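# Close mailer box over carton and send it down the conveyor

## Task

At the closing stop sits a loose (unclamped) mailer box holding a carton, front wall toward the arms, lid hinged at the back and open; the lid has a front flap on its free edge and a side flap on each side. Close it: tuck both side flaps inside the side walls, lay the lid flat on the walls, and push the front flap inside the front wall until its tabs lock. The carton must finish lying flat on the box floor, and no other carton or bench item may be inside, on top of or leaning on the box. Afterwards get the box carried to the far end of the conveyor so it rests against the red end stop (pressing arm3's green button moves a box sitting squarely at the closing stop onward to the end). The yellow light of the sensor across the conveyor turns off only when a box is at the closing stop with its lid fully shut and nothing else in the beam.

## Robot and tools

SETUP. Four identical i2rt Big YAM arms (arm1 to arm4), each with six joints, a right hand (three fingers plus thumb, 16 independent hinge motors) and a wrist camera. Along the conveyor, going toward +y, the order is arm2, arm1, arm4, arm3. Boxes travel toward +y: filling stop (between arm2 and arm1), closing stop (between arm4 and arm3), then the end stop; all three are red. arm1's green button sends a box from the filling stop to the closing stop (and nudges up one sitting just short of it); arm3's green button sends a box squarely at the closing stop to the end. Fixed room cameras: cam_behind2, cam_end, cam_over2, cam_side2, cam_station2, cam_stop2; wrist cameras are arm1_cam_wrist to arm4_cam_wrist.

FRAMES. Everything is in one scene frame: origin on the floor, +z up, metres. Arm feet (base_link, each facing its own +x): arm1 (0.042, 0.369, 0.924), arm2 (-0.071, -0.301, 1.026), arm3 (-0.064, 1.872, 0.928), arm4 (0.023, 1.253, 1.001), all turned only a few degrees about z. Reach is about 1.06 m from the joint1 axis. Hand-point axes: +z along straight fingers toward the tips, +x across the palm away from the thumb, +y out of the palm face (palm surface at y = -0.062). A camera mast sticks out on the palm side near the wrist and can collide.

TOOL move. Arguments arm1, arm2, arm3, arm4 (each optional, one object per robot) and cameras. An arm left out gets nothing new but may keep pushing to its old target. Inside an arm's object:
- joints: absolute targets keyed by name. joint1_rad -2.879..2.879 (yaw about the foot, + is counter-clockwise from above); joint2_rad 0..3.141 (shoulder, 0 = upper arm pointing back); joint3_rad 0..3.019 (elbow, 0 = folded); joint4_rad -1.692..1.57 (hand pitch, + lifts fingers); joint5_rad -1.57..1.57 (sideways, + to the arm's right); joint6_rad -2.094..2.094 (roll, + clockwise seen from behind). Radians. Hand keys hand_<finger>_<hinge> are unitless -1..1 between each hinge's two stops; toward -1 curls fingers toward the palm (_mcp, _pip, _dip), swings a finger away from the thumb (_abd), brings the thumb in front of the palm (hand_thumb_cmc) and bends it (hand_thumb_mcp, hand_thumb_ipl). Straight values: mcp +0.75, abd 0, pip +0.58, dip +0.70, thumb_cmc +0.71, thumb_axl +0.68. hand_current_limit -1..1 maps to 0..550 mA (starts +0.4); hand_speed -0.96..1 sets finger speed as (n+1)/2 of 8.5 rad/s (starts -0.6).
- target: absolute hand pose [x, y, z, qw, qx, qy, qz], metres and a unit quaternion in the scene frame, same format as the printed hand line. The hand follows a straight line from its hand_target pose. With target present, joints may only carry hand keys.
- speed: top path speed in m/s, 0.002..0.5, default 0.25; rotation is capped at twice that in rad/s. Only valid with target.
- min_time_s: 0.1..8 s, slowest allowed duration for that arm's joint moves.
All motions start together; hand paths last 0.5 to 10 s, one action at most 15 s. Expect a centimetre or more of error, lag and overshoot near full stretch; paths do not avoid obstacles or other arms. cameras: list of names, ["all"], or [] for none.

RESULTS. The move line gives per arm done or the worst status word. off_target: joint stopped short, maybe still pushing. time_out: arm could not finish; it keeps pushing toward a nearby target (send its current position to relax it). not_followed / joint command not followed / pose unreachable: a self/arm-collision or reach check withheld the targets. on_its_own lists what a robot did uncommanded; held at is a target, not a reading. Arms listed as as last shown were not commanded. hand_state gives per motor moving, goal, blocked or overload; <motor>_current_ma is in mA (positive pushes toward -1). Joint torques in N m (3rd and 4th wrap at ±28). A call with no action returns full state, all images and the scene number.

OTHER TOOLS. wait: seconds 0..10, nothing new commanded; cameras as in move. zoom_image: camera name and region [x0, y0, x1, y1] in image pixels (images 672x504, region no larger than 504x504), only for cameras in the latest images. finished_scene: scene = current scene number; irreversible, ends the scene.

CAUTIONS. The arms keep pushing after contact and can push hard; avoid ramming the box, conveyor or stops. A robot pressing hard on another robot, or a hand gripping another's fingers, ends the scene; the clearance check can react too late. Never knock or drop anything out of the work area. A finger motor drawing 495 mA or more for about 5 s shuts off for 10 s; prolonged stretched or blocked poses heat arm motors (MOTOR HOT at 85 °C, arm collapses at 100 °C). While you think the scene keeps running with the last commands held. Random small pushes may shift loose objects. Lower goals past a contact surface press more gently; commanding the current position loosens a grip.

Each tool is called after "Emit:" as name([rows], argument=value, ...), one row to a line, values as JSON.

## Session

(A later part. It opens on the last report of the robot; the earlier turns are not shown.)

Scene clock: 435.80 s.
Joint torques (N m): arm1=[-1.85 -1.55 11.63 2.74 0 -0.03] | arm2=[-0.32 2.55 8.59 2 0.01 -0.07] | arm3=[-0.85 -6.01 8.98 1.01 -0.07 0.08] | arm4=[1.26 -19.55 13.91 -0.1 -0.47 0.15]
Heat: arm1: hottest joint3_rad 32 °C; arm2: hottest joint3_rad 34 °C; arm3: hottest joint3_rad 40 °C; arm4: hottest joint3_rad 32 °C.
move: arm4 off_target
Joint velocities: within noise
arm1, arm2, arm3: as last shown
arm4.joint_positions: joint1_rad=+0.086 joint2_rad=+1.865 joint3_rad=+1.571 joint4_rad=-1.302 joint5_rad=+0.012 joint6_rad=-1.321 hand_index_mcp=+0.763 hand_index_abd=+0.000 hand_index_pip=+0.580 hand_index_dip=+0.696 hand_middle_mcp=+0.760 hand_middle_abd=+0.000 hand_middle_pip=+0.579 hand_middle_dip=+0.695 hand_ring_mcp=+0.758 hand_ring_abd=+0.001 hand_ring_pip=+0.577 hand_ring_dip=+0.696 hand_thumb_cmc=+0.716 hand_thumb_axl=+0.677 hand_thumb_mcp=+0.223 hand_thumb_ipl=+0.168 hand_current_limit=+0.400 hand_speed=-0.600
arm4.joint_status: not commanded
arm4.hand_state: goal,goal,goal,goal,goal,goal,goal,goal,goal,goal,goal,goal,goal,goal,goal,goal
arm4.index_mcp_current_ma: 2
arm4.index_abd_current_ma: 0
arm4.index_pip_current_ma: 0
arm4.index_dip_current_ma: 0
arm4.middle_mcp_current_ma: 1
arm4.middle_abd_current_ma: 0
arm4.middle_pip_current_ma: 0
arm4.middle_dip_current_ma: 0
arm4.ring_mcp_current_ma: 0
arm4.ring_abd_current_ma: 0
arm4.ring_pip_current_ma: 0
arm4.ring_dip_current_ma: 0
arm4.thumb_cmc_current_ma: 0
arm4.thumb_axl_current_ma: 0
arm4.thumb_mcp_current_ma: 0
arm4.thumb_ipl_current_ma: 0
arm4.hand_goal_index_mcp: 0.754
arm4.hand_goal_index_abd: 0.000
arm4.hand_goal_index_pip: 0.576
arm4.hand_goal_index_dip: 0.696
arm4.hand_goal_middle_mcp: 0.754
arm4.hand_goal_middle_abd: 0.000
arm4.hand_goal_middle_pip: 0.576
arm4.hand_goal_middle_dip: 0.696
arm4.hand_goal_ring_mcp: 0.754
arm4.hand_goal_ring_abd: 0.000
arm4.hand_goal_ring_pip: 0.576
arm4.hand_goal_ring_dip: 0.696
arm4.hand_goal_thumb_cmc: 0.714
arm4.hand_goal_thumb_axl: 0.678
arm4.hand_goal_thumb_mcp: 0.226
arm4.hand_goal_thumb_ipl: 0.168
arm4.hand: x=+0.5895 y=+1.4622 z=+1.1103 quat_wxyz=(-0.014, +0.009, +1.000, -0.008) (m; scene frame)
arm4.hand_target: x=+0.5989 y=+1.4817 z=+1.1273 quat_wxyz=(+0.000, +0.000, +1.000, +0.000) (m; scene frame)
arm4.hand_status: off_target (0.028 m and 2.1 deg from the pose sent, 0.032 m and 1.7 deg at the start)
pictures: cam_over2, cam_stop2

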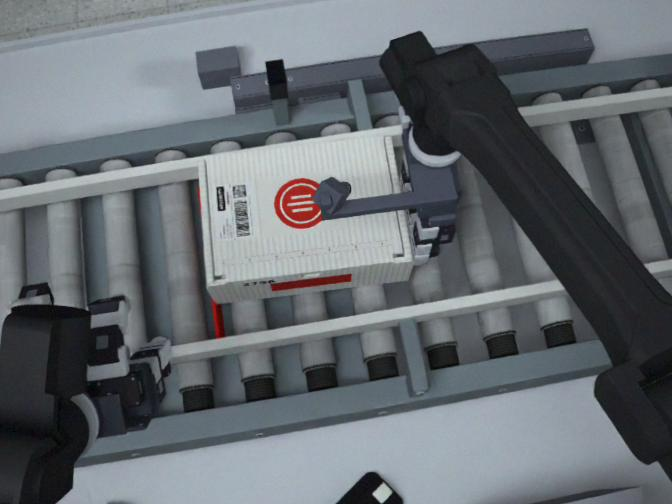

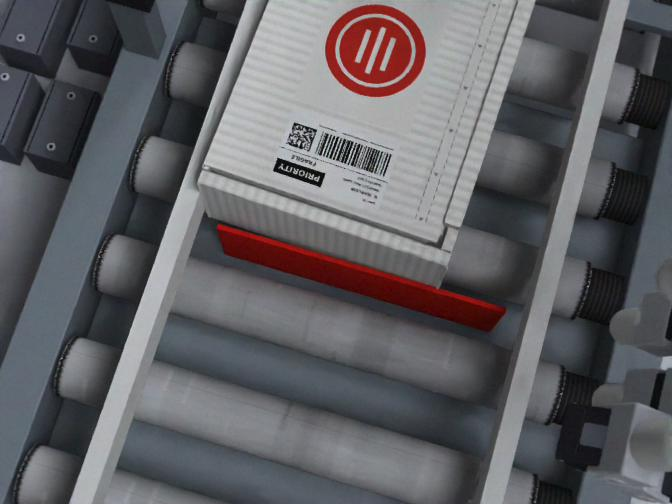

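Emit:
move(arm4={"target": [0.602, 1.492, 1.127, 0, 0, 1, 0], "speed": 0.04}, cameras=["cam_stop2","cam_over2"])

Scene clock: 440.57 s.
Joint torques (N m): arm1=[-2.02 -1.61 11.59 2.76 0 -0.04] | arm2=[-0.26 2.49 8.58 2 0.01 -0.07] | arm3=[-0.73 -6.12 8.99 0.98 -0.08 0.09] | arm4=[2.14 -19.02 14.65 -0.02 -0.73 0.18]
Heat: arm1: hottest joint3_rad 32 °C; arm2: hottest joint3_rad 34 °C; arm3: hottest joint3_rad 40 °C; arm4: hottest joint3_rad 32 °C.
move: arm4 off_target
Joint velocities: within noise
arm1, arm2, arm3: as last shown
arm4.joint_positions: joint1_rad=+0.093 joint2_rad=+1.868 joint3_rad=+1.579 joint4_rad=-1.311 joint5_rad=+0.019 joint6_rad=-1.305 hand_index_mcp=+0.767 hand_index_abd=+0.001 hand_index_pip=+0.583 hand_index_dip=+0.697 hand_middle_mcp=+0.767 hand_middle_abd=+0.000 hand_middle_pip=+0.582 hand_middle_dip=+0.697 hand_ring_mcp=+0.767 hand_ring_abd=+0.001 hand_ring_pip=+0.582 hand_ring_dip=+0.698 hand_thumb_cmc=+0.716 hand_thumb_axl=+0.677 hand_thumb_mcp=+0.223 hand_thumb_ipl=+0.168 hand_current_limit=+0.400 hand_speed=-0.600
arm4.joint_status: not commanded
arm4.hand_state: goal,goal,goal,goal,goal,goal,goal,goal,goal,goal,goal,goal,goal,goal,goal,goal
arm4.index_mcp_current_ma: 4
arm4.index_abd_current_ma: 0
arm4.index_pip_current_ma: 1
arm4.index_dip_current_ma: 0
arm4.middle_mcp_current_ma: 4
arm4.middle_abd_current_ma: 0
arm4.middle_pip_current_ma: 1
arm4.middle_dip_current_ma: 0
arm4.ring_mcp_current_ma: 4
arm4.ring_abd_current_ma: 0
arm4.ring_pip_current_ma: 1
arm4.ring_dip_current_ma: 0
arm4.thumb_cmc_current_ma: 0
arm4.thumb_axl_current_ma: 0
arm4.thumb_mcp_current_ma: 0
arm4.thumb_ipl_current_ma: 0
arm4.hand_goal_index_mcp: 0.754
arm4.hand_goal_index_abd: 0.000
arm4.hand_goal_index_pip: 0.576
arm4.hand_goal_index_dip: 0.696
arm4.hand_goal_middle_mcp: 0.754
arm4.hand_goal_middle_abd: 0.000
arm4.hand_goal_middle_pip: 0.576
arm4.hand_goal_middle_dip: 0.696
arm4.hand_goal_ring_mcp: 0.754
arm4.hand_goal_ring_abd: 0.000
arm4.hand_goal_ring_pip: 0.576
arm4.hand_goal_ring_dip: 0.696
arm4.hand_goal_thumb_cmc: 0.714
arm4.hand_goal_thumb_axl: 0.678
arm4.hand_goal_thumb_mcp: 0.226
arm4.hand_goal_thumb_ipl: 0.168
arm4.hand: x=+0.5903 y=+1.4646 z=+1.1111 quat_wxyz=(-0.015, +0.013, +1.000, -0.012) (m; scene frame)
arm4.hand_target: x=+0.6002 y=+1.4916 z=+1.1274 quat_wxyz=(+0.000, +0.000, +1.000, +0.001) (m; scene frame)
arm4.hand_status: off_target (0.034 m and 2.7 deg from the pose sent, 0.037 m and 2.1 deg at the start)
pictures: cam_over2, cam_stop2

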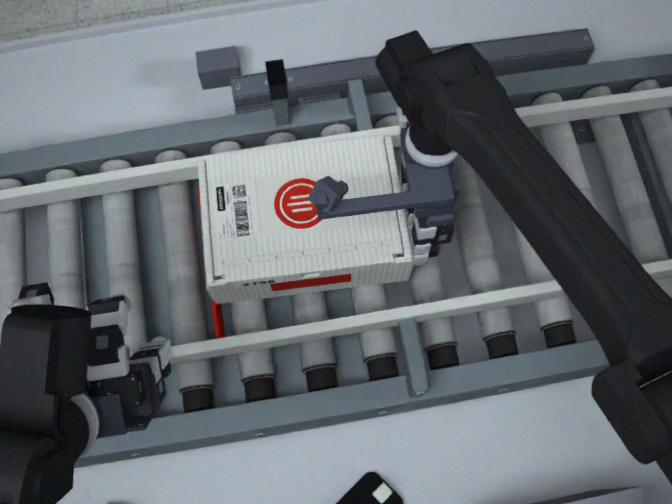

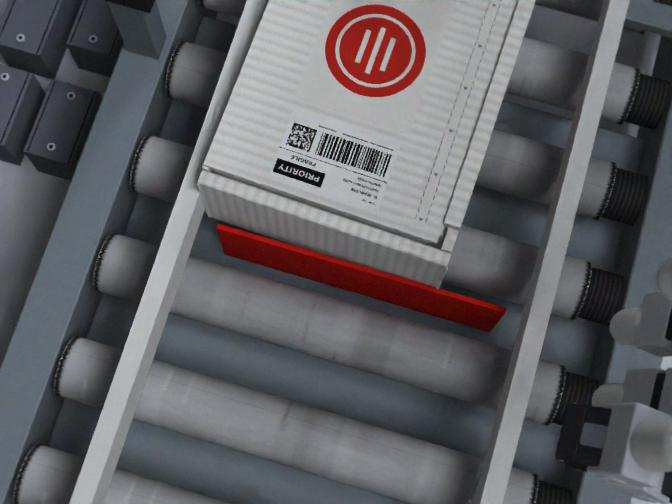

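Emit:
move(arm4={"target": [0.6, 1.40, 1.13, 0, 0, 1, 0], "speed": 0.1}, arm3={"target": [0.25, 2.08, 1.2, 0, 0.3827, 0.9239, 0], "speed": 0.25, "joints": {"hand_middle_mcp": -0.07, "hand_middle_pip": -0.3, "hand_middle_dip": -0.17}})

Emit:
move(arm4={"target": [0.5, 1.25, 1.33, 0, 0.3827, 0.9239, 0], "speed": 0.3}, arm3={"target": [0.236, 2.20, 1.1, 0, 0.3827, 0.9239, 0], "speed": 0.2}, cameras=["cam_stop2","cam_over2","arm3_cam_wrist","cam_end","cam_station2"])

Scene clock: 449.00 s.
Joint torques (N m): arm1=[-1.9 -1.55 11.6 2.74 -0.01 -0.04] | arm2=[-0.21 2.55 8.59 2 0.01 -0.08] | arm3=[-0.79 -2.78 8.9 0.36 -0.16 0.12] | arm4=[-1.38 -21.83 8.98 0.72 -0.17 0]
Heat: arm1: hottest joint3_rad 32 °C; arm2: hottest joint3_rad 34 °C; arm3: hottest joint3_rad 39 °C; arm4: hottest joint3_rad 35 °C.
move: arm3 done; arm4 off_target
Joint velocities: within noise
arm1.joint_positions: joint1_rad=-0.013 joint2_rad=+0.645 joint3_rad=+1.322 joint4_rad=-1.158 joint5_rad=-0.005 joint6_rad=+1.130 hand_index_mcp=+0.754 hand_index_abd=+0.000 hand_index_pip=+0.577 hand_index_dip=+0.696 hand_middle_mcp=+0.754 hand_middle_abd=+0.001 hand_middle_pip=+0.577 hand_middle_dip=+0.696 hand_ring_mcp=+0.755 hand_ring_abd=+0.001 hand_ring_pip=+0.577 hand_ring_dip=+0.696 hand_thumb_cmc=+0.714 hand_thumb_axl=+0.677 hand_thumb_mcp=+0.226 hand_thumb_ipl=+0.168 hand_current_limit=+0.400 hand_speed=-0.600
arm1.joint_status: not commanded
arm1.hand_state: goal,goal,goal,goal,goal,goal,goal,goal,goal,goal,goal,goal,goal,goal,goal,goal
arm1.index_mcp_current_ma: 0
arm1.index_abd_current_ma: 0
arm1.index_pip_current_ma: 0
arm1.index_dip_current_ma: 0
arm1.middle_mcp_current_ma: 0
arm1.middle_abd_current_ma: 0
arm1.middle_pip_current_ma: 0
arm1.middle_dip_current_ma: 0
arm1.ring_mcp_current_ma: 0
arm1.ring_abd_current_ma: 0
arm1.ring_pip_current_ma: 0
arm1.ring_dip_current_ma: 0
arm1.thumb_cmc_current_ma: 0
arm1.thumb_axl_current_ma: 0
arm1.thumb_mcp_current_ma: 0
arm1.thumb_ipl_current_ma: 0
arm1.hand_goal_index_mcp: 0.754
arm1.hand_goal_index_abd: 0.000
arm1.hand_goal_index_pip: 0.576
arm1.hand_goal_index_dip: 0.696
arm1.hand_goal_middle_mcp: 0.754
arm1.hand_goal_middle_abd: 0.000
arm1.hand_goal_middle_pip: 0.576
arm1.hand_goal_middle_dip: 0.696
arm1.hand_goal_ring_mcp: 0.754
arm1.hand_goal_ring_abd: 0.000
arm1.hand_goal_ring_pip: 0.576
arm1.hand_goal_ring_dip: 0.696
arm1.hand_goal_thumb_cmc: 0.714
arm1.hand_goal_thumb_axl: 0.678
arm1.hand_goal_thumb_mcp: 0.226
arm1.hand_goal_thumb_ipl: 0.168
arm1.hand: x=+0.3265 y=+0.2995 z=+1.4774 quat_wxyz=(+0.093, +0.825, +0.215, +0.515) (m; scene frame)
arm1.hand_target: x=+0.3238 y=+0.2993 z=+1.4904 quat_wxyz=(+0.095, +0.817, +0.213, +0.527) (m; scene frame)
arm1.hand_status: not commanded
arm2.joint_positions: joint1_rad=+0.115 joint2_rad=+0.609 joint3_rad=+1.386 joint4_rad=-1.257 joint5_rad=+0.004 joint6_rad=+1.112 hand_index_mcp=+0.755 hand_index_abd=+0.000 hand_index_pip=+0.577 hand_index_dip=+0.696 hand_middle_mcp=+0.755 hand_middle_abd=+0.000 hand_middle_pip=+0.577 hand_middle_dip=+0.696 hand_ring_mcp=+0.755 hand_ring_abd=+0.000 hand_ring_pip=+0.577 hand_ring_dip=+0.696 hand_thumb_cmc=+0.799 hand_thumb_axl=+0.677 hand_thumb_mcp=+0.226 hand_thumb_ipl=+0.168 hand_current_limit=+0.400 hand_speed=-0.600
arm2.joint_status: not commanded
arm2.hand_state: goal,goal,goal,goal,goal,goal,goal,goal,goal,goal,goal,goal,overload,goal,goal,goal
arm2.index_mcp_current_ma: 1
arm2.index_abd_current_ma: 0
arm2.index_pip_current_ma: 1
arm2.index_dip_current_ma: 0
arm2.middle_mcp_current_ma: 1
arm2.middle_abd_current_ma: 0
arm2.middle_pip_current_ma: 1
arm2.middle_dip_current_ma: 0
arm2.ring_mcp_current_ma: 1
arm2.ring_abd_current_ma: 0
arm2.ring_pip_current_ma: 1
arm2.ring_dip_current_ma: 0
arm2.thumb_cmc_current_ma: 0
arm2.thumb_axl_current_ma: -1
arm2.thumb_mcp_current_ma: 0
arm2.thumb_ipl_current_ma: 0
arm2.hand_goal_index_mcp: 0.754
arm2.hand_goal_index_abd: 0.000
arm2.hand_goal_index_pip: 0.576
arm2.hand_goal_index_dip: 0.696
arm2.hand_goal_middle_mcp: 0.754
arm2.hand_goal_middle_abd: 0.000
arm2.hand_goal_middle_pip: 0.576
arm2.hand_goal_middle_dip: 0.696
arm2.hand_goal_ring_mcp: 0.754
arm2.hand_goal_ring_abd: 0.000
arm2.hand_goal_ring_pip: 0.576
arm2.hand_goal_ring_dip: 0.696
arm2.hand_goal_thumb_cmc: 0.714
arm2.hand_goal_thumb_axl: 0.678
arm2.hand_goal_thumb_mcp: 0.226
arm2.hand_goal_thumb_ipl: 0.168
arm2.hand: x=+0.1778 y=-0.3836 z=+1.5990 quat_wxyz=(+0.127, +0.832, +0.193, +0.504) (m; scene frame)
arm2.hand_target: x=+0.1745 y=-0.3834 z=+1.6089 quat_wxyz=(+0.129, +0.827, +0.192, +0.513) (m; scene frame)
arm2.hand_status: not commanded
arm3.joint_positions: joint1_rad=+0.643 joint2_rad=+1.083 joint3_rad=+1.153 joint4_rad=-1.619 joint5_rad=-0.010 joint6_rad=-0.213 hand_index_mcp=+0.755 hand_index_abd=+0.002 hand_index_pip=+0.574 hand_index_dip=+0.695 hand_middle_mcp=-0.051 hand_middle_abd=+0.001 hand_middle_pip=-0.293 hand_middle_dip=-0.167 hand_ring_mcp=-0.052 hand_ring_abd=-0.003 hand_ring_pip=-0.294 hand_ring_dip=-0.168 hand_thumb_cmc=-0.568 hand_thumb_axl=+0.679 hand_thumb_mcp=-0.282 hand_thumb_ipl=-0.319 hand_current_limit=+0.400 hand_speed=-0.600
arm3.joint_status: all done
arm3.hand_state: goal,goal,goal,goal,goal,goal,goal,goal,goal,goal,goal,goal,goal,goal,goal,goal
arm3.index_mcp_current_ma: 1
arm3.index_abd_current_ma: 1
arm3.index_pip_current_ma: -2
arm3.index_dip_current_ma: -1
arm3.middle_mcp_current_ma: 44
arm3.middle_abd_current_ma: 1
arm3.middle_pip_current_ma: 11
arm3.middle_dip_current_ma: 4
arm3.ring_mcp_current_ma: 41
arm3.ring_abd_current_ma: -3
arm3.ring_pip_current_ma: 10
arm3.ring_dip_current_ma: 3
arm3.thumb_cmc_current_ma: 3
arm3.thumb_axl_current_ma: 1
arm3.thumb_mcp_current_ma: -4
arm3.thumb_ipl_current_ma: 2
arm3.hand_goal_index_mcp: 0.754
arm3.hand_goal_index_abd: 0.000
arm3.hand_goal_index_pip: 0.576
arm3.hand_goal_index_dip: 0.696
arm3.hand_goal_middle_mcp: -0.070
arm3.hand_goal_middle_abd: 0.000
arm3.hand_goal_middle_pip: -0.300
arm3.hand_goal_middle_dip: -0.170
arm3.hand_goal_ring_mcp: -0.070
arm3.hand_goal_ring_abd: 0.000
arm3.hand_goal_ring_pip: -0.300
arm3.hand_goal_ring_dip: -0.170
arm3.hand_goal_thumb_cmc: -0.570
arm3.hand_goal_thumb_axl: 0.678
arm3.hand_goal_thumb_mcp: -0.280
arm3.hand_goal_thumb_ipl: -0.320
arm3.hand: x=+0.2519 y=+2.0792 z=+1.2071 quat_wxyz=(+0.008, +0.380, +0.925, +0.010) (m; scene frame)
arm3.hand_target: x=+0.2500 y=+2.0799 z=+1.2001 quat_wxyz=(+0.000, +0.383, +0.924, +0.000) (m; scene frame)
arm3.hand_status: done (0.007 m and 1.5 deg from the pose sent, 0.389 m and 50.3 deg at the start)
arm4.joint_positions: joint1_rad=-0.020 joint2_rad=+1.854 joint3_rad=+1.579 joint4_rad=-1.311 joint5_rad=+0.004 joint6_rad=-1.449 hand_index_mcp=+0.755 hand_index_abd=+0.001 hand_index_pip=+0.578 hand_index_dip=+0.698 hand_middle_mcp=+0.755 hand_middle_abd=+0.001 hand_middle_pip=+0.578 hand_middle_dip=+0.698 hand_ring_mcp=+0.755 hand_ring_abd=+0.001 hand_ring_pip=+0.578 hand_ring_dip=+0.698 hand_thumb_cmc=+0.716 hand_thumb_axl=+0.677 hand_thumb_mcp=+0.223 hand_thumb_ipl=+0.168 hand_current_limit=+0.400 hand_speed=-0.600
arm4.joint_status: not commanded
arm4.hand_state: goal,goal,goal,goal,goal,goal,goal,goal,goal,goal,goal,goal,goal,goal,goal,goal
arm4.index_mcp_current_ma: 0
arm4.index_abd_current_ma: 0
arm4.index_pip_current_ma: 0
arm4.index_dip_current_ma: 0
arm4.middle_mcp_current_ma: 0
arm4.middle_abd_current_ma: 0
arm4.middle_pip_current_ma: 0
arm4.middle_dip_current_ma: 0
arm4.ring_mcp_current_ma: 0
arm4.ring_abd_current_ma: 0
arm4.ring_pip_current_ma: 0
arm4.ring_dip_current_ma: 0
arm4.thumb_cmc_current_ma: 0
arm4.thumb_axl_current_ma: 0
arm4.thumb_mcp_current_ma: 0
arm4.thumb_ipl_current_ma: 0
arm4.hand_goal_index_mcp: 0.754
arm4.hand_goal_index_abd: 0.000
arm4.hand_goal_index_pip: 0.576
arm4.hand_goal_index_dip: 0.696
arm4.hand_goal_middle_mcp: 0.754
arm4.hand_goal_middle_abd: 0.000
arm4.hand_goal_middle_pip: 0.576
arm4.hand_goal_middle_dip: 0.696
arm4.hand_goal_ring_mcp: 0.754
arm4.hand_goal_ring_abd: 0.000
arm4.hand_goal_ring_pip: 0.576
arm4.hand_goal_ring_dip: 0.696
arm4.hand_goal_thumb_cmc: 0.714
arm4.hand_goal_thumb_axl: 0.678
arm4.hand_goal_thumb_mcp: 0.226
arm4.hand_goal_thumb_ipl: 0.168
arm4.hand: x=+0.5985 y=+1.4063 z=+1.1200 quat_wxyz=(-0.010, -0.002, +1.000, -0.002) (m; scene frame)
arm4.hand_target: x=+0.6000 y=+1.4001 z=+1.1298 quat_wxyz=(+0.000, +0.000, +1.000, +0.000) (m; scene frame)
arm4.hand_status: off_target (0.012 m and 1.3 deg from the pose sent, 0.068 m and 2.7 deg at the start)
pictures: none

Scene clock: 451.27 s.
Joint torques (N m): arm1=[-1.9 -1.55 11.62 2.71 0 -0.04] | arm2=[-0.26 2.49 8.59 2 0.01 -0.07] | arm3=[-0.85 -5.42 8.32 1.07 -0.09 0.08] | arm4=[-1.44 -12.57 13.2 0.14 -0.1 0.14]
Heat: arm1: hottest joint3_rad 32 °C; arm2: hottest joint3_rad 34 °C; arm3: hottest joint3_rad 39 °C; arm4: hottest joint3_rad 35 °C.
move: arm3 done; arm4 off_target
Joint velocities: within noise
arm1, arm2: as last shown
arm3.joint_positions: joint1_rad=+0.950 joint2_rad=+1.295 joint3_rad=+1.071 joint4_rad=-1.332 joint5_rad=-0.011 joint6_rad=+0.094 hand_index_mcp=+0.755 hand_index_abd=+0.002 hand_index_pip=+0.574 hand_index_dip=+0.695 hand_middle_mcp=-0.052 hand_middle_abd=+0.001 hand_middle_pip=-0.293 hand_middle_dip=-0.167 hand_ring_mcp=-0.052 hand_ring_abd=-0.003 hand_ring_pip=-0.294 hand_ring_dip=-0.168 hand_thumb_cmc=-0.568 hand_thumb_axl=+0.679 hand_thumb_mcp=-0.282 hand_thumb_ipl=-0.319 hand_current_limit=+0.400 hand_speed=-0.600
arm3.joint_status: not commanded
arm3.hand_state: goal,goal,goal,goal,goal,goal,goal,goal,goal,goal,goal,goal,goal,goal,goal,goal
arm3.index_mcp_current_ma: 1
arm3.index_abd_current_ma: 1
arm3.index_pip_current_ma: -2
arm3.index_dip_current_ma: -1
arm3.middle_mcp_current_ma: 43
arm3.middle_abd_current_ma: 1
arm3.middle_pip_current_ma: 11
arm3.middle_dip_current_ma: 4
arm3.ring_mcp_current_ma: 41
arm3.ring_abd_current_ma: -3
arm3.ring_pip_current_ma: 10
arm3.ring_dip_current_ma: 3
arm3.thumb_cmc_current_ma: 3
arm3.thumb_axl_current_ma: 1
arm3.thumb_mcp_current_ma: -4
arm3.thumb_ipl_current_ma: 2
arm3.hand_goal_index_mcp: 0.754
arm3.hand_goal_index_abd: 0.000
arm3.hand_goal_index_pip: 0.576
arm3.hand_goal_index_dip: 0.696
arm3.hand_goal_middle_mcp: -0.070
arm3.hand_goal_middle_abd: 0.000
arm3.hand_goal_middle_pip: -0.300
arm3.hand_goal_middle_dip: -0.170
arm3.hand_goal_ring_mcp: -0.070
arm3.hand_goal_ring_abd: 0.000
arm3.hand_goal_ring_pip: -0.300
arm3.hand_goal_ring_dip: -0.170
arm3.hand_goal_thumb_cmc: -0.570
arm3.hand_goal_thumb_axl: 0.678
arm3.hand_goal_thumb_mcp: -0.280
arm3.hand_goal_thumb_ipl: -0.320
arm3.hand: x=+0.2368 y=+2.1980 z=+1.1096 quat_wxyz=(+0.003, +0.380, +0.925, +0.006) (m; scene frame)
arm3.hand_target: x=+0.2359 y=+2.1998 z=+1.1002 quat_wxyz=(+0.000, +0.383, +0.924, +0.000) (m; scene frame)
arm3.hand_status: done (0.010 m and 0.8 deg from the pose sent, 0.162 m and 1.5 deg at the start)
arm4.joint_positions: joint1_rad=-0.250 joint2_rad=+1.378 joint3_rad=+1.500 joint4_rad=-1.687 joint5_rad=-0.002 joint6_rad=-0.909 hand_index_mcp=+0.755 hand_index_abd=+0.001 hand_index_pip=+0.578 hand_index_dip=+0.698 hand_middle_mcp=+0.755 hand_middle_abd=+0.001 hand_middle_pip=+0.578 hand_middle_dip=+0.698 hand_ring_mcp=+0.755 hand_ring_abd=+0.001 hand_ring_pip=+0.578 hand_ring_dip=+0.698 hand_thumb_cmc=+0.715 hand_thumb_axl=+0.677 hand_thumb_mcp=+0.223 hand_thumb_ipl=+0.168 hand_current_limit=+0.400 hand_speed=-0.600
arm4.joint_status: not commanded
arm4.hand_state: goal,goal,goal,goal,goal,goal,goal,goal,goal,goal,goal,goal,goal,goal,goal,goal
arm4.index_mcp_current_ma: 0
arm4.index_abd_current_ma: 0
arm4.index_pip_current_ma: 0
arm4.index_dip_current_ma: 0
arm4.middle_mcp_current_ma: 0
arm4.middle_abd_current_ma: 0
arm4.middle_pip_current_ma: 0
arm4.middle_dip_current_ma: 0
arm4.ring_mcp_current_ma: 0
arm4.ring_abd_current_ma: 0
arm4.ring_pip_current_ma: 0
arm4.ring_dip_current_ma: 0
arm4.thumb_cmc_current_ma: 0
arm4.thumb_axl_current_ma: 0
arm4.thumb_mcp_current_ma: 0
arm4.thumb_ipl_current_ma: 0
arm4.hand_goal_index_mcp: 0.754
arm4.hand_goal_index_abd: 0.000
arm4.hand_goal_index_pip: 0.576
arm4.hand_goal_index_dip: 0.696
arm4.hand_goal_middle_mcp: 0.754
arm4.hand_goal_middle_abd: 0.000
arm4.hand_goal_middle_pip: 0.576
arm4.hand_goal_middle_dip: 0.696
arm4.hand_goal_ring_mcp: 0.754
arm4.hand_goal_ring_abd: 0.000
arm4.hand_goal_ring_pip: 0.576
arm4.hand_goal_ring_dip: 0.696
arm4.hand_goal_thumb_cmc: 0.714
arm4.hand_goal_thumb_axl: 0.678
arm4.hand_goal_thumb_mcp: 0.226
arm4.hand_goal_thumb_ipl: 0.168
arm4.hand: x=+0.4945 y=+1.2568 z=+1.3123 quat_wxyz=(+0.000, +0.373, +0.928, +0.001) (m; scene frame)
arm4.hand_target: x=+0.4994 y=+1.2502 z=+1.3293 quat_wxyz=(+0.013, +0.383, +0.924, +0.006) (m; scene frame)
arm4.hand_status: off_target (0.020 m and 1.2 deg from the pose sent, 0.280 m and 45.3 deg at the start; a joint's target at an end of its range on 29 of 68 steps)
pictures: arm3_cam_wrist, cam_end, cam_over2, cam_station2, cam_stop2
camera_calibration:
arm3_cam_wrist: T_world_to_cam=[[0.990248, -0.139034, 0.00883859, 0.098098], [-0.106213, -0.712384, 0.693706, 0.780325], [-0.0901521, -0.68788, -0.720204, 2.45657], [0, 0, 0, 1]] pos_world=[0.207204, 2.25936, 1.22705]

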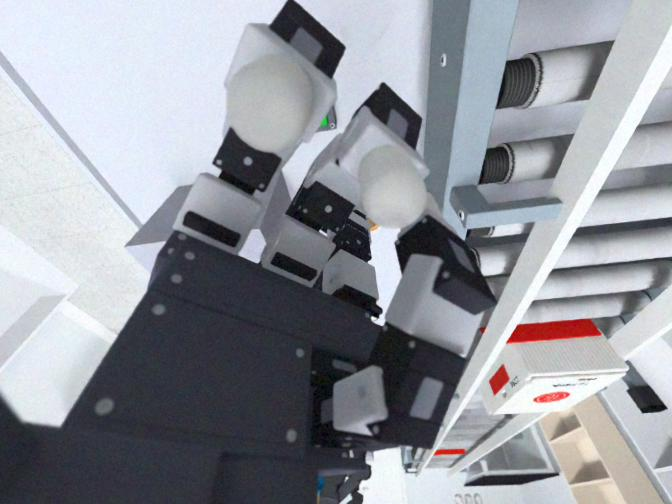

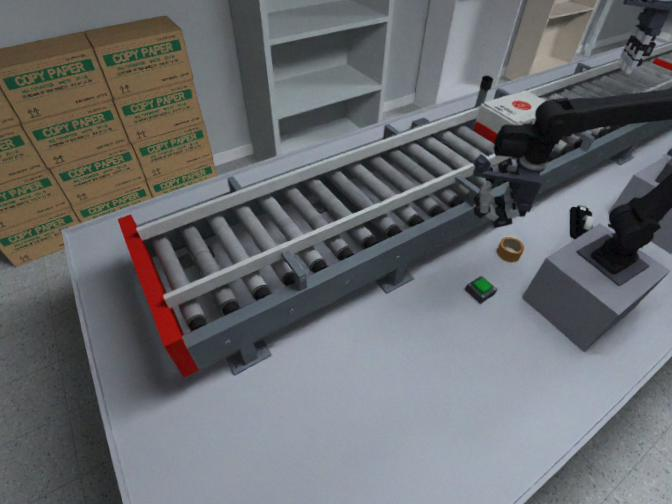

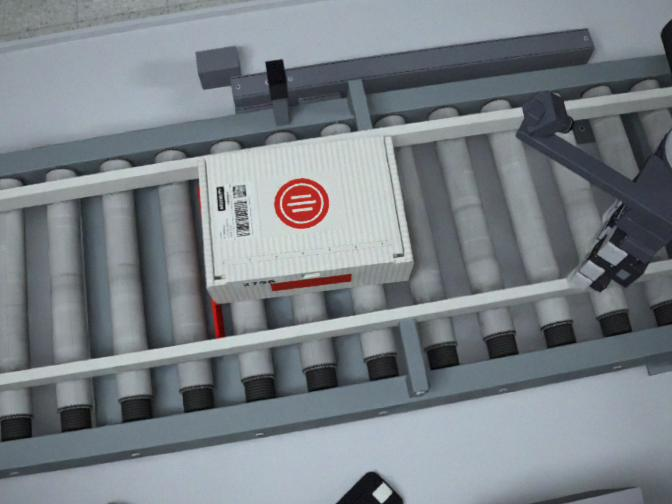

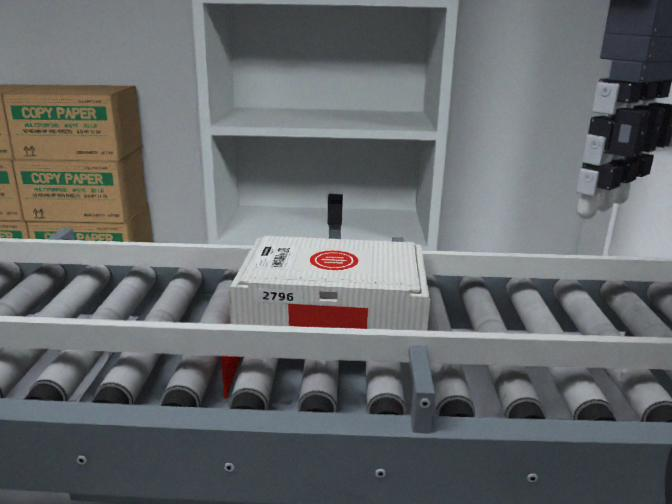

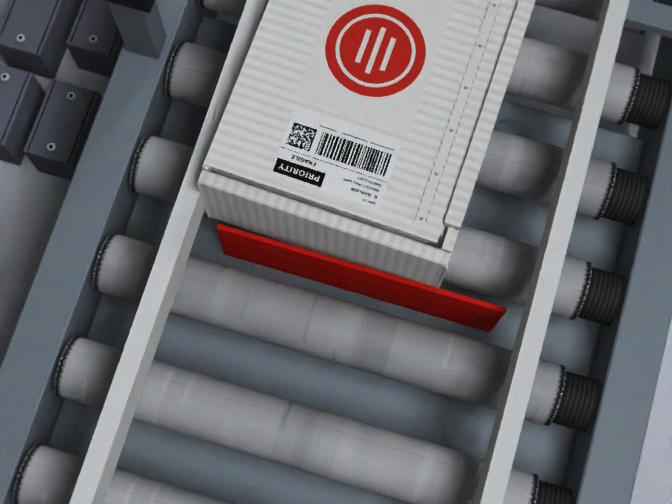

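Emit:
zoom_image(camera="arm3_cam_wrist", region=[260, 60, 460, 260])

Emit:
move(arm3={"target": [0.177, 2.12, 1.1, 0, 0.3827, 0.9239, 0], "speed": 0.2}, cameras=["arm3_cam_wrist","cam_end","cam_side2"])

Scaled by 2.520 from the camera's 672x504 image, which has a finer 960x720 frame.

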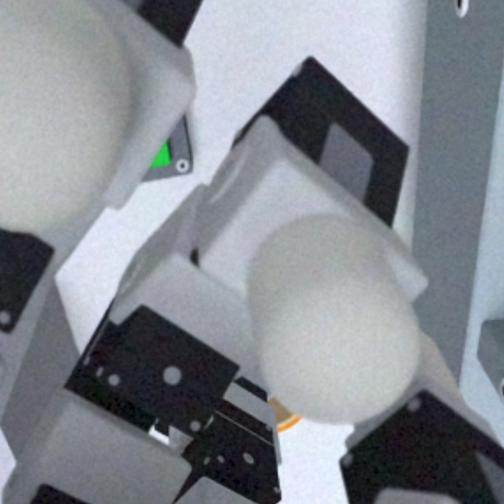

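Scene clock: 468.03 s.
Joint torques (N m): arm1=[-1.9 -1.61 11.6 2.71 0 -0.04] | arm2=[-0.26 2.55 8.59 2 0.01 -0.07] | arm3=[-1.73 -3.49 8.16 0.31 -0.09 -0.05] | arm4=[-2.02 -12.4 13.07 0.06 -0.06 0.15]
Heat: arm1: hottest joint3_rad 32 °C; arm2: hottest joint3_rad 34 °C; arm3: hottest joint3_rad 37 °C; arm4: hottest joint3_rad 38 °C.
move: arm3 done
Joint velocities: within noise
arm1, arm2, arm4: as last shown
arm3.joint_positions: joint1_rad=+0.947 joint2_rad=+1.039 joint3_rad=+0.857 joint4_rad=-1.375 joint5_rad=-0.011 joint6_rad=+0.094 hand_index_mcp=+0.754 hand_index_abd=+0.002 hand_index_pip=+0.574 hand_index_dip=+0.695 hand_middle_mcp=-0.053 hand_middle_abd=+0.001 hand_middle_pip=-0.293 hand_middle_dip=-0.167 hand_ring_mcp=-0.053 hand_ring_abd=-0.003 hand_ring_pip=-0.294 hand_ring_dip=-0.168 hand_thumb_cmc=-0.568 hand_thumb_axl=+0.679 hand_thumb_mcp=-0.282 hand_thumb_ipl=-0.319 hand_current_limit=+0.400 hand_speed=-0.600
arm3.joint_status: not commanded
arm3.hand_state: goal,goal,goal,goal,goal,goal,goal,goal,goal,goal,goal,goal,goal,goal,goal,goal
arm3.index_mcp_current_ma: 0
arm3.index_abd_current_ma: 1
arm3.index_pip_current_ma: -2
arm3.index_dip_current_ma: -1
arm3.middle_mcp_current_ma: 39
arm3.middle_abd_current_ma: 1
arm3.middle_pip_current_ma: 11
arm3.middle_dip_current_ma: 4
arm3.ring_mcp_current_ma: 39
arm3.ring_abd_current_ma: -3
arm3.ring_pip_current_ma: 10
arm3.ring_dip_current_ma: 3
arm3.thumb_cmc_current_ma: 3
arm3.thumb_axl_current_ma: 1
arm3.thumb_mcp_current_ma: -4
arm3.thumb_ipl_current_ma: 2
arm3.hand_goal_index_mcp: 0.754
arm3.hand_goal_index_abd: 0.000
arm3.hand_goal_index_pip: 0.576
arm3.hand_goal_index_dip: 0.696
arm3.hand_goal_middle_mcp: -0.070
arm3.hand_goal_middle_abd: 0.000
arm3.hand_goal_middle_pip: -0.300
arm3.hand_goal_middle_dip: -0.170
arm3.hand_goal_ring_mcp: -0.070
arm3.hand_goal_ring_abd: 0.000
arm3.hand_goal_ring_pip: -0.300
arm3.hand_goal_ring_dip: -0.170
arm3.hand_goal_thumb_cmc: -0.570
arm3.hand_goal_thumb_axl: 0.678
arm3.hand_goal_thumb_mcp: -0.280
arm3.hand_goal_thumb_ipl: -0.320
arm3.hand: x=+0.1791 y=+2.1257 z=+1.1037 quat_wxyz=(+0.003, +0.382, +0.924, +0.006) (m; scene frame)
arm3.hand_target: x=+0.1770 y=+2.1202 z=+1.1000 quat_wxyz=(+0.000, +0.383, +0.924, +0.000) (m; scene frame)
arm3.hand_status: done (0.007 m and 0.8 deg from the pose sent, 0.099 m and 0.8 deg at the start)
arm4.hand: x=+0.4945 y=+1.2567 z=+1.3123 quat_wxyz=(+0.000, +0.374, +0.928, +0.001) (m; scene frame)
pictures: arm3_cam_wrist, cam_end, cam_side2
camera_calibration:
arm3_cam_wrist: T_world_to_cam=[[0.989765, -0.142439, 0.00875956, 0.152776], [-0.108611, -0.712043, 0.693685, 0.726505], [-0.0925709, -0.687536, -0.720225, 2.3971], [0, 0, 0, 1]] pos_world=[0.149597, 2.18716, 1.22115]

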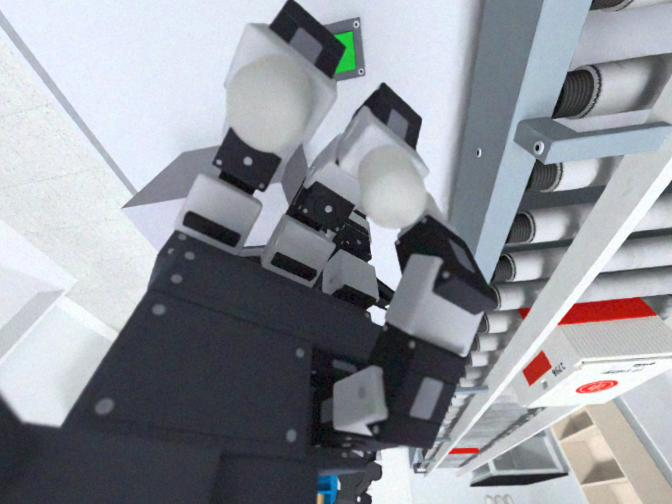

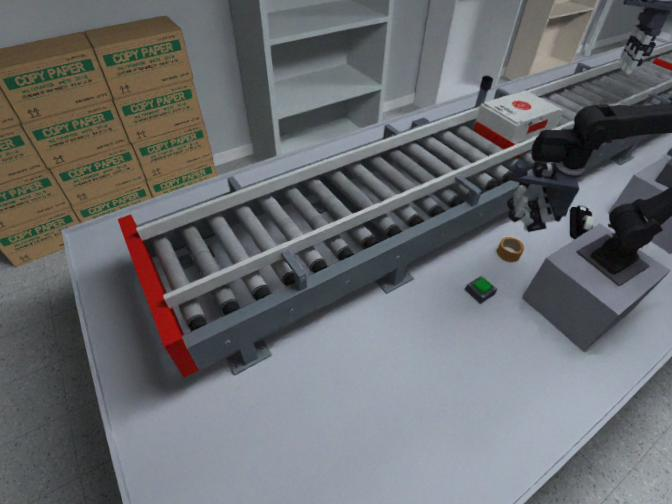

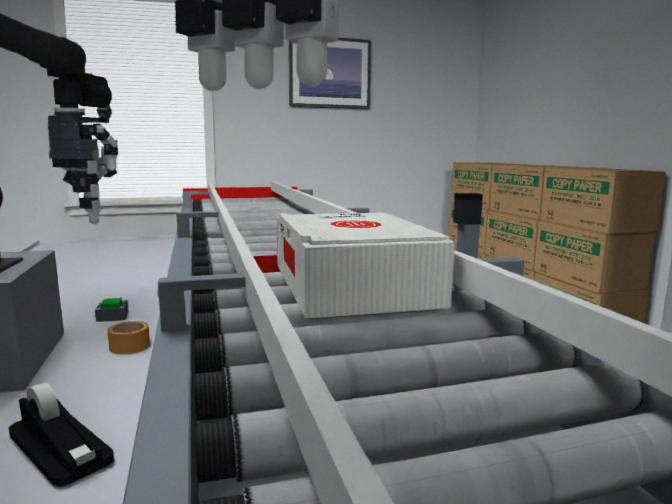

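Emit:
move(arm3={"target": [0.182, 2.22, 0.98, 0, 0.3827, 0.9239, 0], "speed": 0.2}, cameras=["arm3_cam_wrist","cam_end","cam_side2"])

Scene clock: 476.30 s.
Joint torques (N m): arm1=[-1.9 -1.67 11.59 2.73 0 -0.04] | arm2=[-0.26 2.55 8.58 2 0.01 -0.07] | arm3=[-0.85 -5.42 8.62 0.96 -0.03 0.11] | arm4=[-1.9 -11.99 13.18 0.1 -0.06 0.18]
Heat: arm1: hottest joint3_rad 32 °C; arm2: hottest joint3_rad 34 °C; arm3: hottest joint3_rad 36 °C; arm4: hottest joint3_rad 39 °C.
move: arm3 done
Joint velocities: within noise
arm1, arm2, arm4: as last shown
arm3.joint_positions: joint1_rad=+1.113 joint2_rad=+1.401 joint3_rad=+0.808 joint4_rad=-0.982 joint5_rad=-0.012 joint6_rad=+0.256 hand_index_mcp=+0.754 hand_index_abd=+0.002 hand_index_pip=+0.574 hand_index_dip=+0.695 hand_middle_mcp=-0.053 hand_middle_abd=+0.001 hand_middle_pip=-0.293 hand_middle_dip=-0.167 hand_ring_mcp=-0.053 hand_ring_abd=-0.003 hand_ring_pip=-0.294 hand_ring_dip=-0.168 hand_thumb_cmc=-0.568 hand_thumb_axl=+0.679 hand_thumb_mcp=-0.282 hand_thumb_ipl=-0.319 hand_current_limit=+0.400 hand_speed=-0.600
arm3.joint_status: not commanded
arm3.hand_state: goal,goal,goal,goal,goal,goal,goal,goal,goal,goal,goal,goal,goal,goal,goal,goal
arm3.index_mcp_current_ma: 0
arm3.index_abd_current_ma: 1
arm3.index_pip_current_ma: -2
arm3.index_dip_current_ma: -1
arm3.middle_mcp_current_ma: 39
arm3.middle_abd_current_ma: 1
arm3.middle_pip_current_ma: 11
arm3.middle_dip_current_ma: 4
arm3.ring_mcp_current_ma: 39
arm3.ring_abd_current_ma: -3
arm3.ring_pip_current_ma: 10
arm3.ring_dip_current_ma: 3
arm3.thumb_cmc_current_ma: 3
arm3.thumb_axl_current_ma: 1
arm3.thumb_mcp_current_ma: -4
arm3.thumb_ipl_current_ma: 2
arm3.hand_goal_index_mcp: 0.754
arm3.hand_goal_index_abd: 0.000
arm3.hand_goal_index_pip: 0.576
arm3.hand_goal_index_dip: 0.696
arm3.hand_goal_middle_mcp: -0.070
arm3.hand_goal_middle_abd: 0.000
arm3.hand_goal_middle_pip: -0.300
arm3.hand_goal_middle_dip: -0.170
arm3.hand_goal_ring_mcp: -0.070
arm3.hand_goal_ring_abd: 0.000
arm3.hand_goal_ring_pip: -0.300
arm3.hand_goal_ring_dip: -0.170
arm3.hand_goal_thumb_cmc: -0.570
arm3.hand_goal_thumb_axl: 0.678
arm3.hand_goal_thumb_mcp: -0.280
arm3.hand_goal_thumb_ipl: -0.320
arm3.hand: x=+0.1799 y=+2.2131 z=+0.9807 quat_wxyz=(+0.000, +0.380, +0.925, -0.003) (m; scene frame)
arm3.hand_target: x=+0.1819 y=+2.2198 z=+0.9800 quat_wxyz=(+0.000, +0.383, +0.924, +0.000) (m; scene frame)
arm3.hand_status: done (0.007 m and 0.5 deg from the pose sent, 0.156 m and 0.8 deg at the start)
pictures: arm3_cam_wrist, cam_end, cam_side2
camera_calibration:
arm3_cam_wrist: T_world_to_cam=[[0.990309, -0.138869, -0.00166389, 0.167637], [-0.09718, -0.701475, 0.706038, 0.836583], [-0.0992139, -0.699034, -0.708172, 2.38356], [0, 0, 0, 1]] pos_world=[0.151769, 2.27631, 1.09759]

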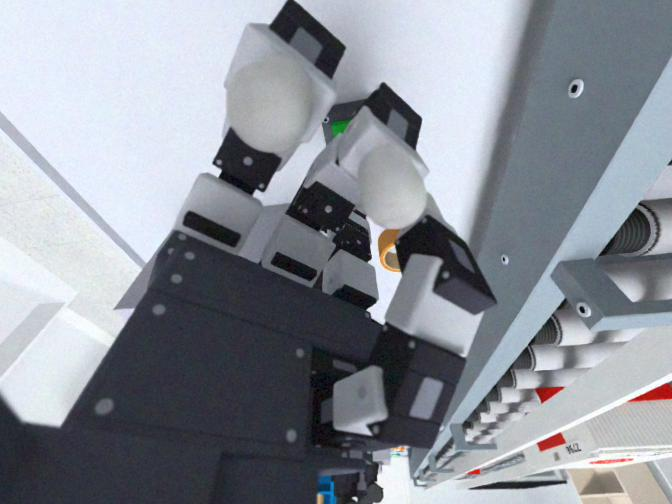

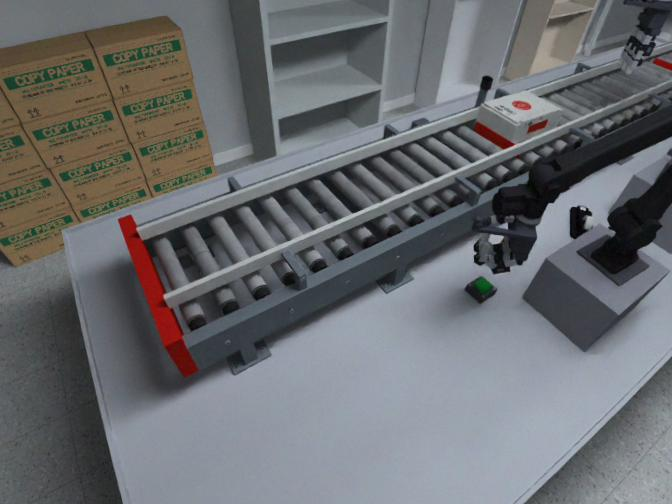

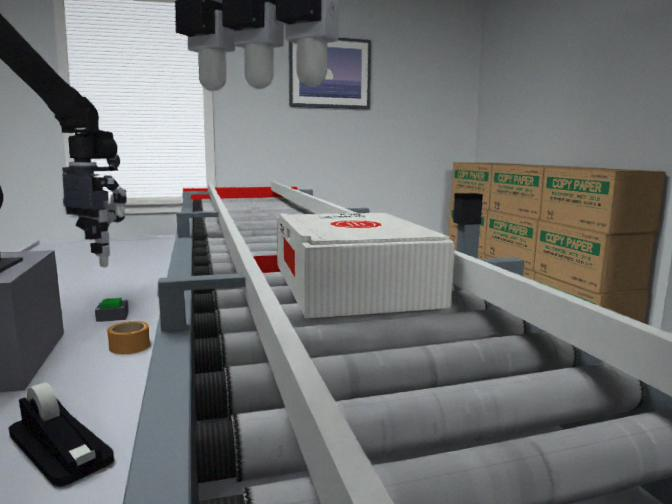

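Emit:
zoom_image(camera="arm3_cam_wrist", region=[290, 70, 450, 230])

Emit:
zoom_image(camera="cam_end", region=[420, 220, 560, 340])

Emit:
zoom_image(camera="cam_side2", region=[40, 200, 180, 360])

Scaled by 3.150 from the camera's 672x504 image, which has a finer 960x720 frame.

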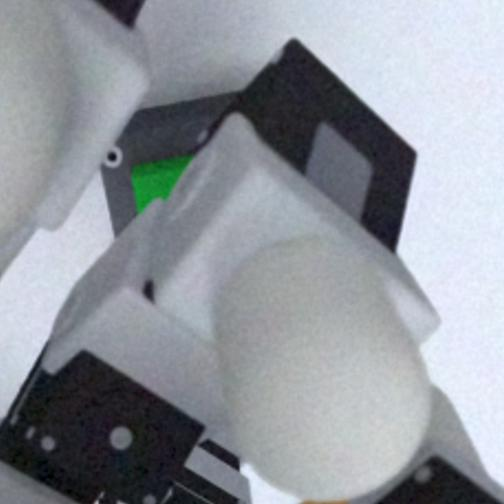

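Scaled by 3.600 from the camera's 672x504 image, which has a finer 960x720 frame.

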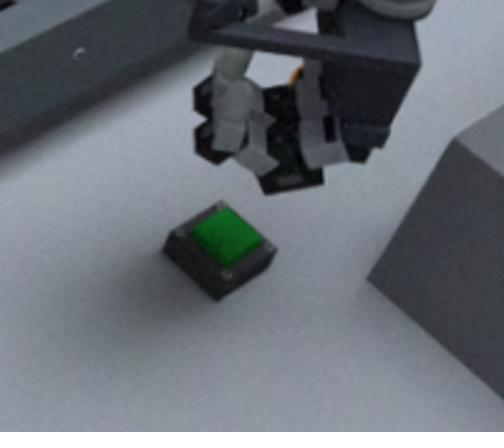

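Scaled by 3.150 from the camera's 672x504 image, which has a finer 960x720 frame.

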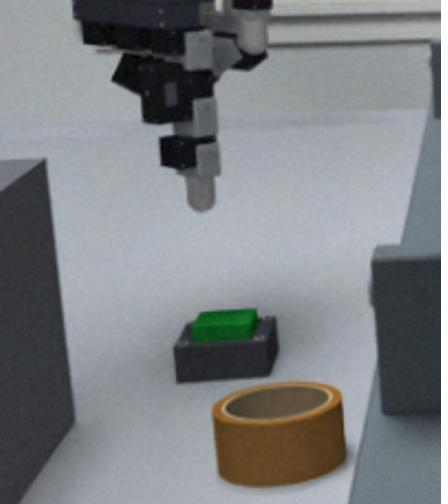

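Emit:
move(arm3={"target": [0.196, 2.221, 0.915, 0, 0.3827, 0.9239, 0], "speed": 0.12}, cameras=["arm3_cam_wrist","cam_end","cam_side2"])

Emit:
zoom_image(camera="cam_side2", region=[40, 200, 180, 360])

Emit:
zoom_image(camera="cam_end", region=[420, 220, 560, 340])

Scene clock: 498.43 s.
Joint torques (N m): arm1=[-1.85 -1.67 11.6 2.76 0 -0.04] | arm2=[-0.26 2.61 8.58 2 0.01 -0.07] | arm3=[-1.9 -6.36 6.05 1.03 -0.03 -0.11] | arm4=[-2.08 -12.04 13.31 -0.06 -0.1 0.15]
Heat: arm1: hottest joint3_rad 32 °C; arm2: hottest joint3_rad 34 °C; arm3: hottest joint3_rad 37 °C; arm4: hottest joint3_rad 41 °C.
move: arm3 done
Joint velocities: within noise
arm1, arm2, arm4: as last shown
arm3.joint_positions: joint1_rad=+1.095 joint2_rad=+1.549 joint3_rad=+0.774 joint4_rad=-0.780 joint5_rad=-0.012 joint6_rad=+0.248 hand_index_mcp=+0.754 hand_index_abd=+0.002 hand_index_pip=+0.574 hand_index_dip=+0.695 hand_middle_mcp=-0.053 hand_middle_abd=+0.001 hand_middle_pip=-0.293 hand_middle_dip=-0.167 hand_ring_mcp=-0.053 hand_ring_abd=-0.003 hand_ring_pip=-0.294 hand_ring_dip=-0.168 hand_thumb_cmc=-0.568 hand_thumb_axl=+0.679 hand_thumb_mcp=-0.282 hand_thumb_ipl=-0.319 hand_current_limit=+0.400 hand_speed=-0.600
arm3.joint_status: not commanded
arm3.hand_state: goal,goal,goal,goal,goal,goal,goal,goal,goal,goal,goal,goal,goal,goal,goal,goal
arm3.index_mcp_current_ma: 0
arm3.index_abd_current_ma: 1
arm3.index_pip_current_ma: -2
arm3.index_dip_current_ma: -1
arm3.middle_mcp_current_ma: 39
arm3.middle_abd_current_ma: 1
arm3.middle_pip_current_ma: 11
arm3.middle_dip_current_ma: 4
arm3.ring_mcp_current_ma: 39
arm3.ring_abd_current_ma: -3
arm3.ring_pip_current_ma: 10
arm3.ring_dip_current_ma: 3
arm3.thumb_cmc_current_ma: 3
arm3.thumb_axl_current_ma: 1
arm3.thumb_mcp_current_ma: -4
arm3.thumb_ipl_current_ma: 2
arm3.hand_goal_index_mcp: 0.754
arm3.hand_goal_index_abd: 0.000
arm3.hand_goal_index_pip: 0.576
arm3.hand_goal_index_dip: 0.696
arm3.hand_goal_middle_mcp: -0.070
arm3.hand_goal_middle_abd: 0.000
arm3.hand_goal_middle_pip: -0.300
arm3.hand_goal_middle_dip: -0.170
arm3.hand_goal_ring_mcp: -0.070
arm3.hand_goal_ring_abd: 0.000
arm3.hand_goal_ring_pip: -0.300
arm3.hand_goal_ring_dip: -0.170
arm3.hand_goal_thumb_cmc: -0.570
arm3.hand_goal_thumb_axl: 0.678
arm3.hand_goal_thumb_mcp: -0.280
arm3.hand_goal_thumb_ipl: -0.320
arm3.hand: x=+0.1953 y=+2.2243 z=+0.9241 quat_wxyz=(+0.002, +0.384, +0.923, +0.007) (m; scene frame)
arm3.hand_target: x=+0.1959 y=+2.2209 z=+0.9152 quat_wxyz=(+0.000, +0.383, +0.924, +0.000) (m; scene frame)
arm3.hand_status: done (0.010 m and 0.8 deg from the pose sent, 0.068 m and 0.5 deg at the start)
pictures: arm3_cam_wrist, cam_end, cam_side2
camera_calibration:
arm3_cam_wrist: T_world_to_cam=[[0.98901, -0.147713, 0.00627426, 0.166422], [-0.110891, -0.713069, 0.692269, 0.927062], [-0.0977828, -0.685357, -0.721613, 2.33445], [0, 0, 0, 1]] pos_world=[0.166479, 2.28557, 1.04175]

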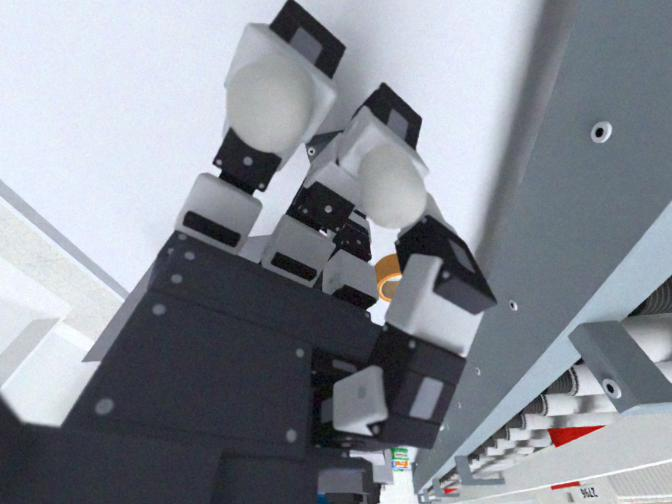

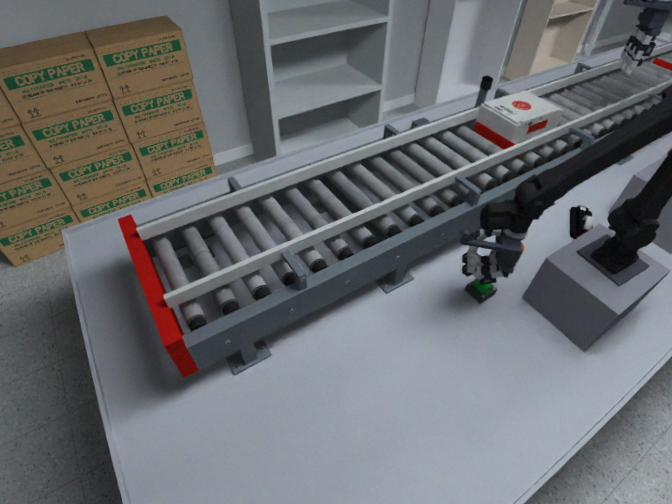

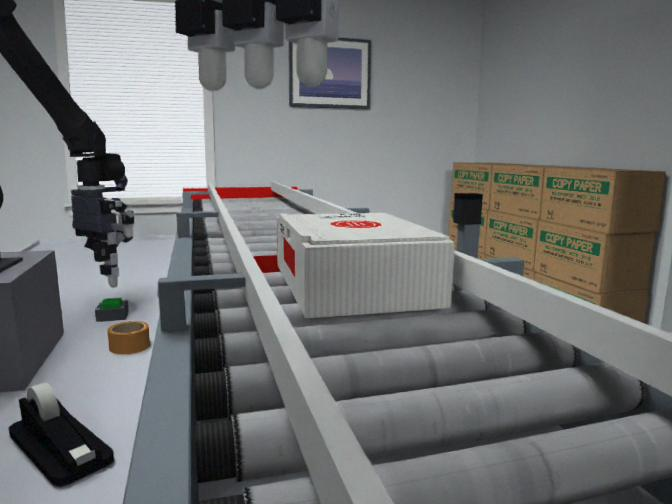

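Scaled by 3.150 from the camera's 672x504 image, which has a finer 960x720 frame.

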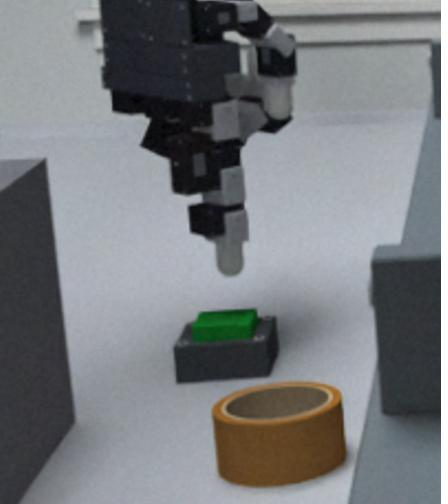

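Scaled by 3.600 from the camera's 672x504 image, which has a finer 960x720 frame.

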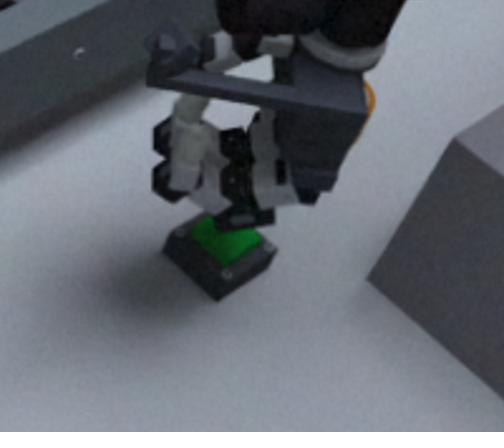

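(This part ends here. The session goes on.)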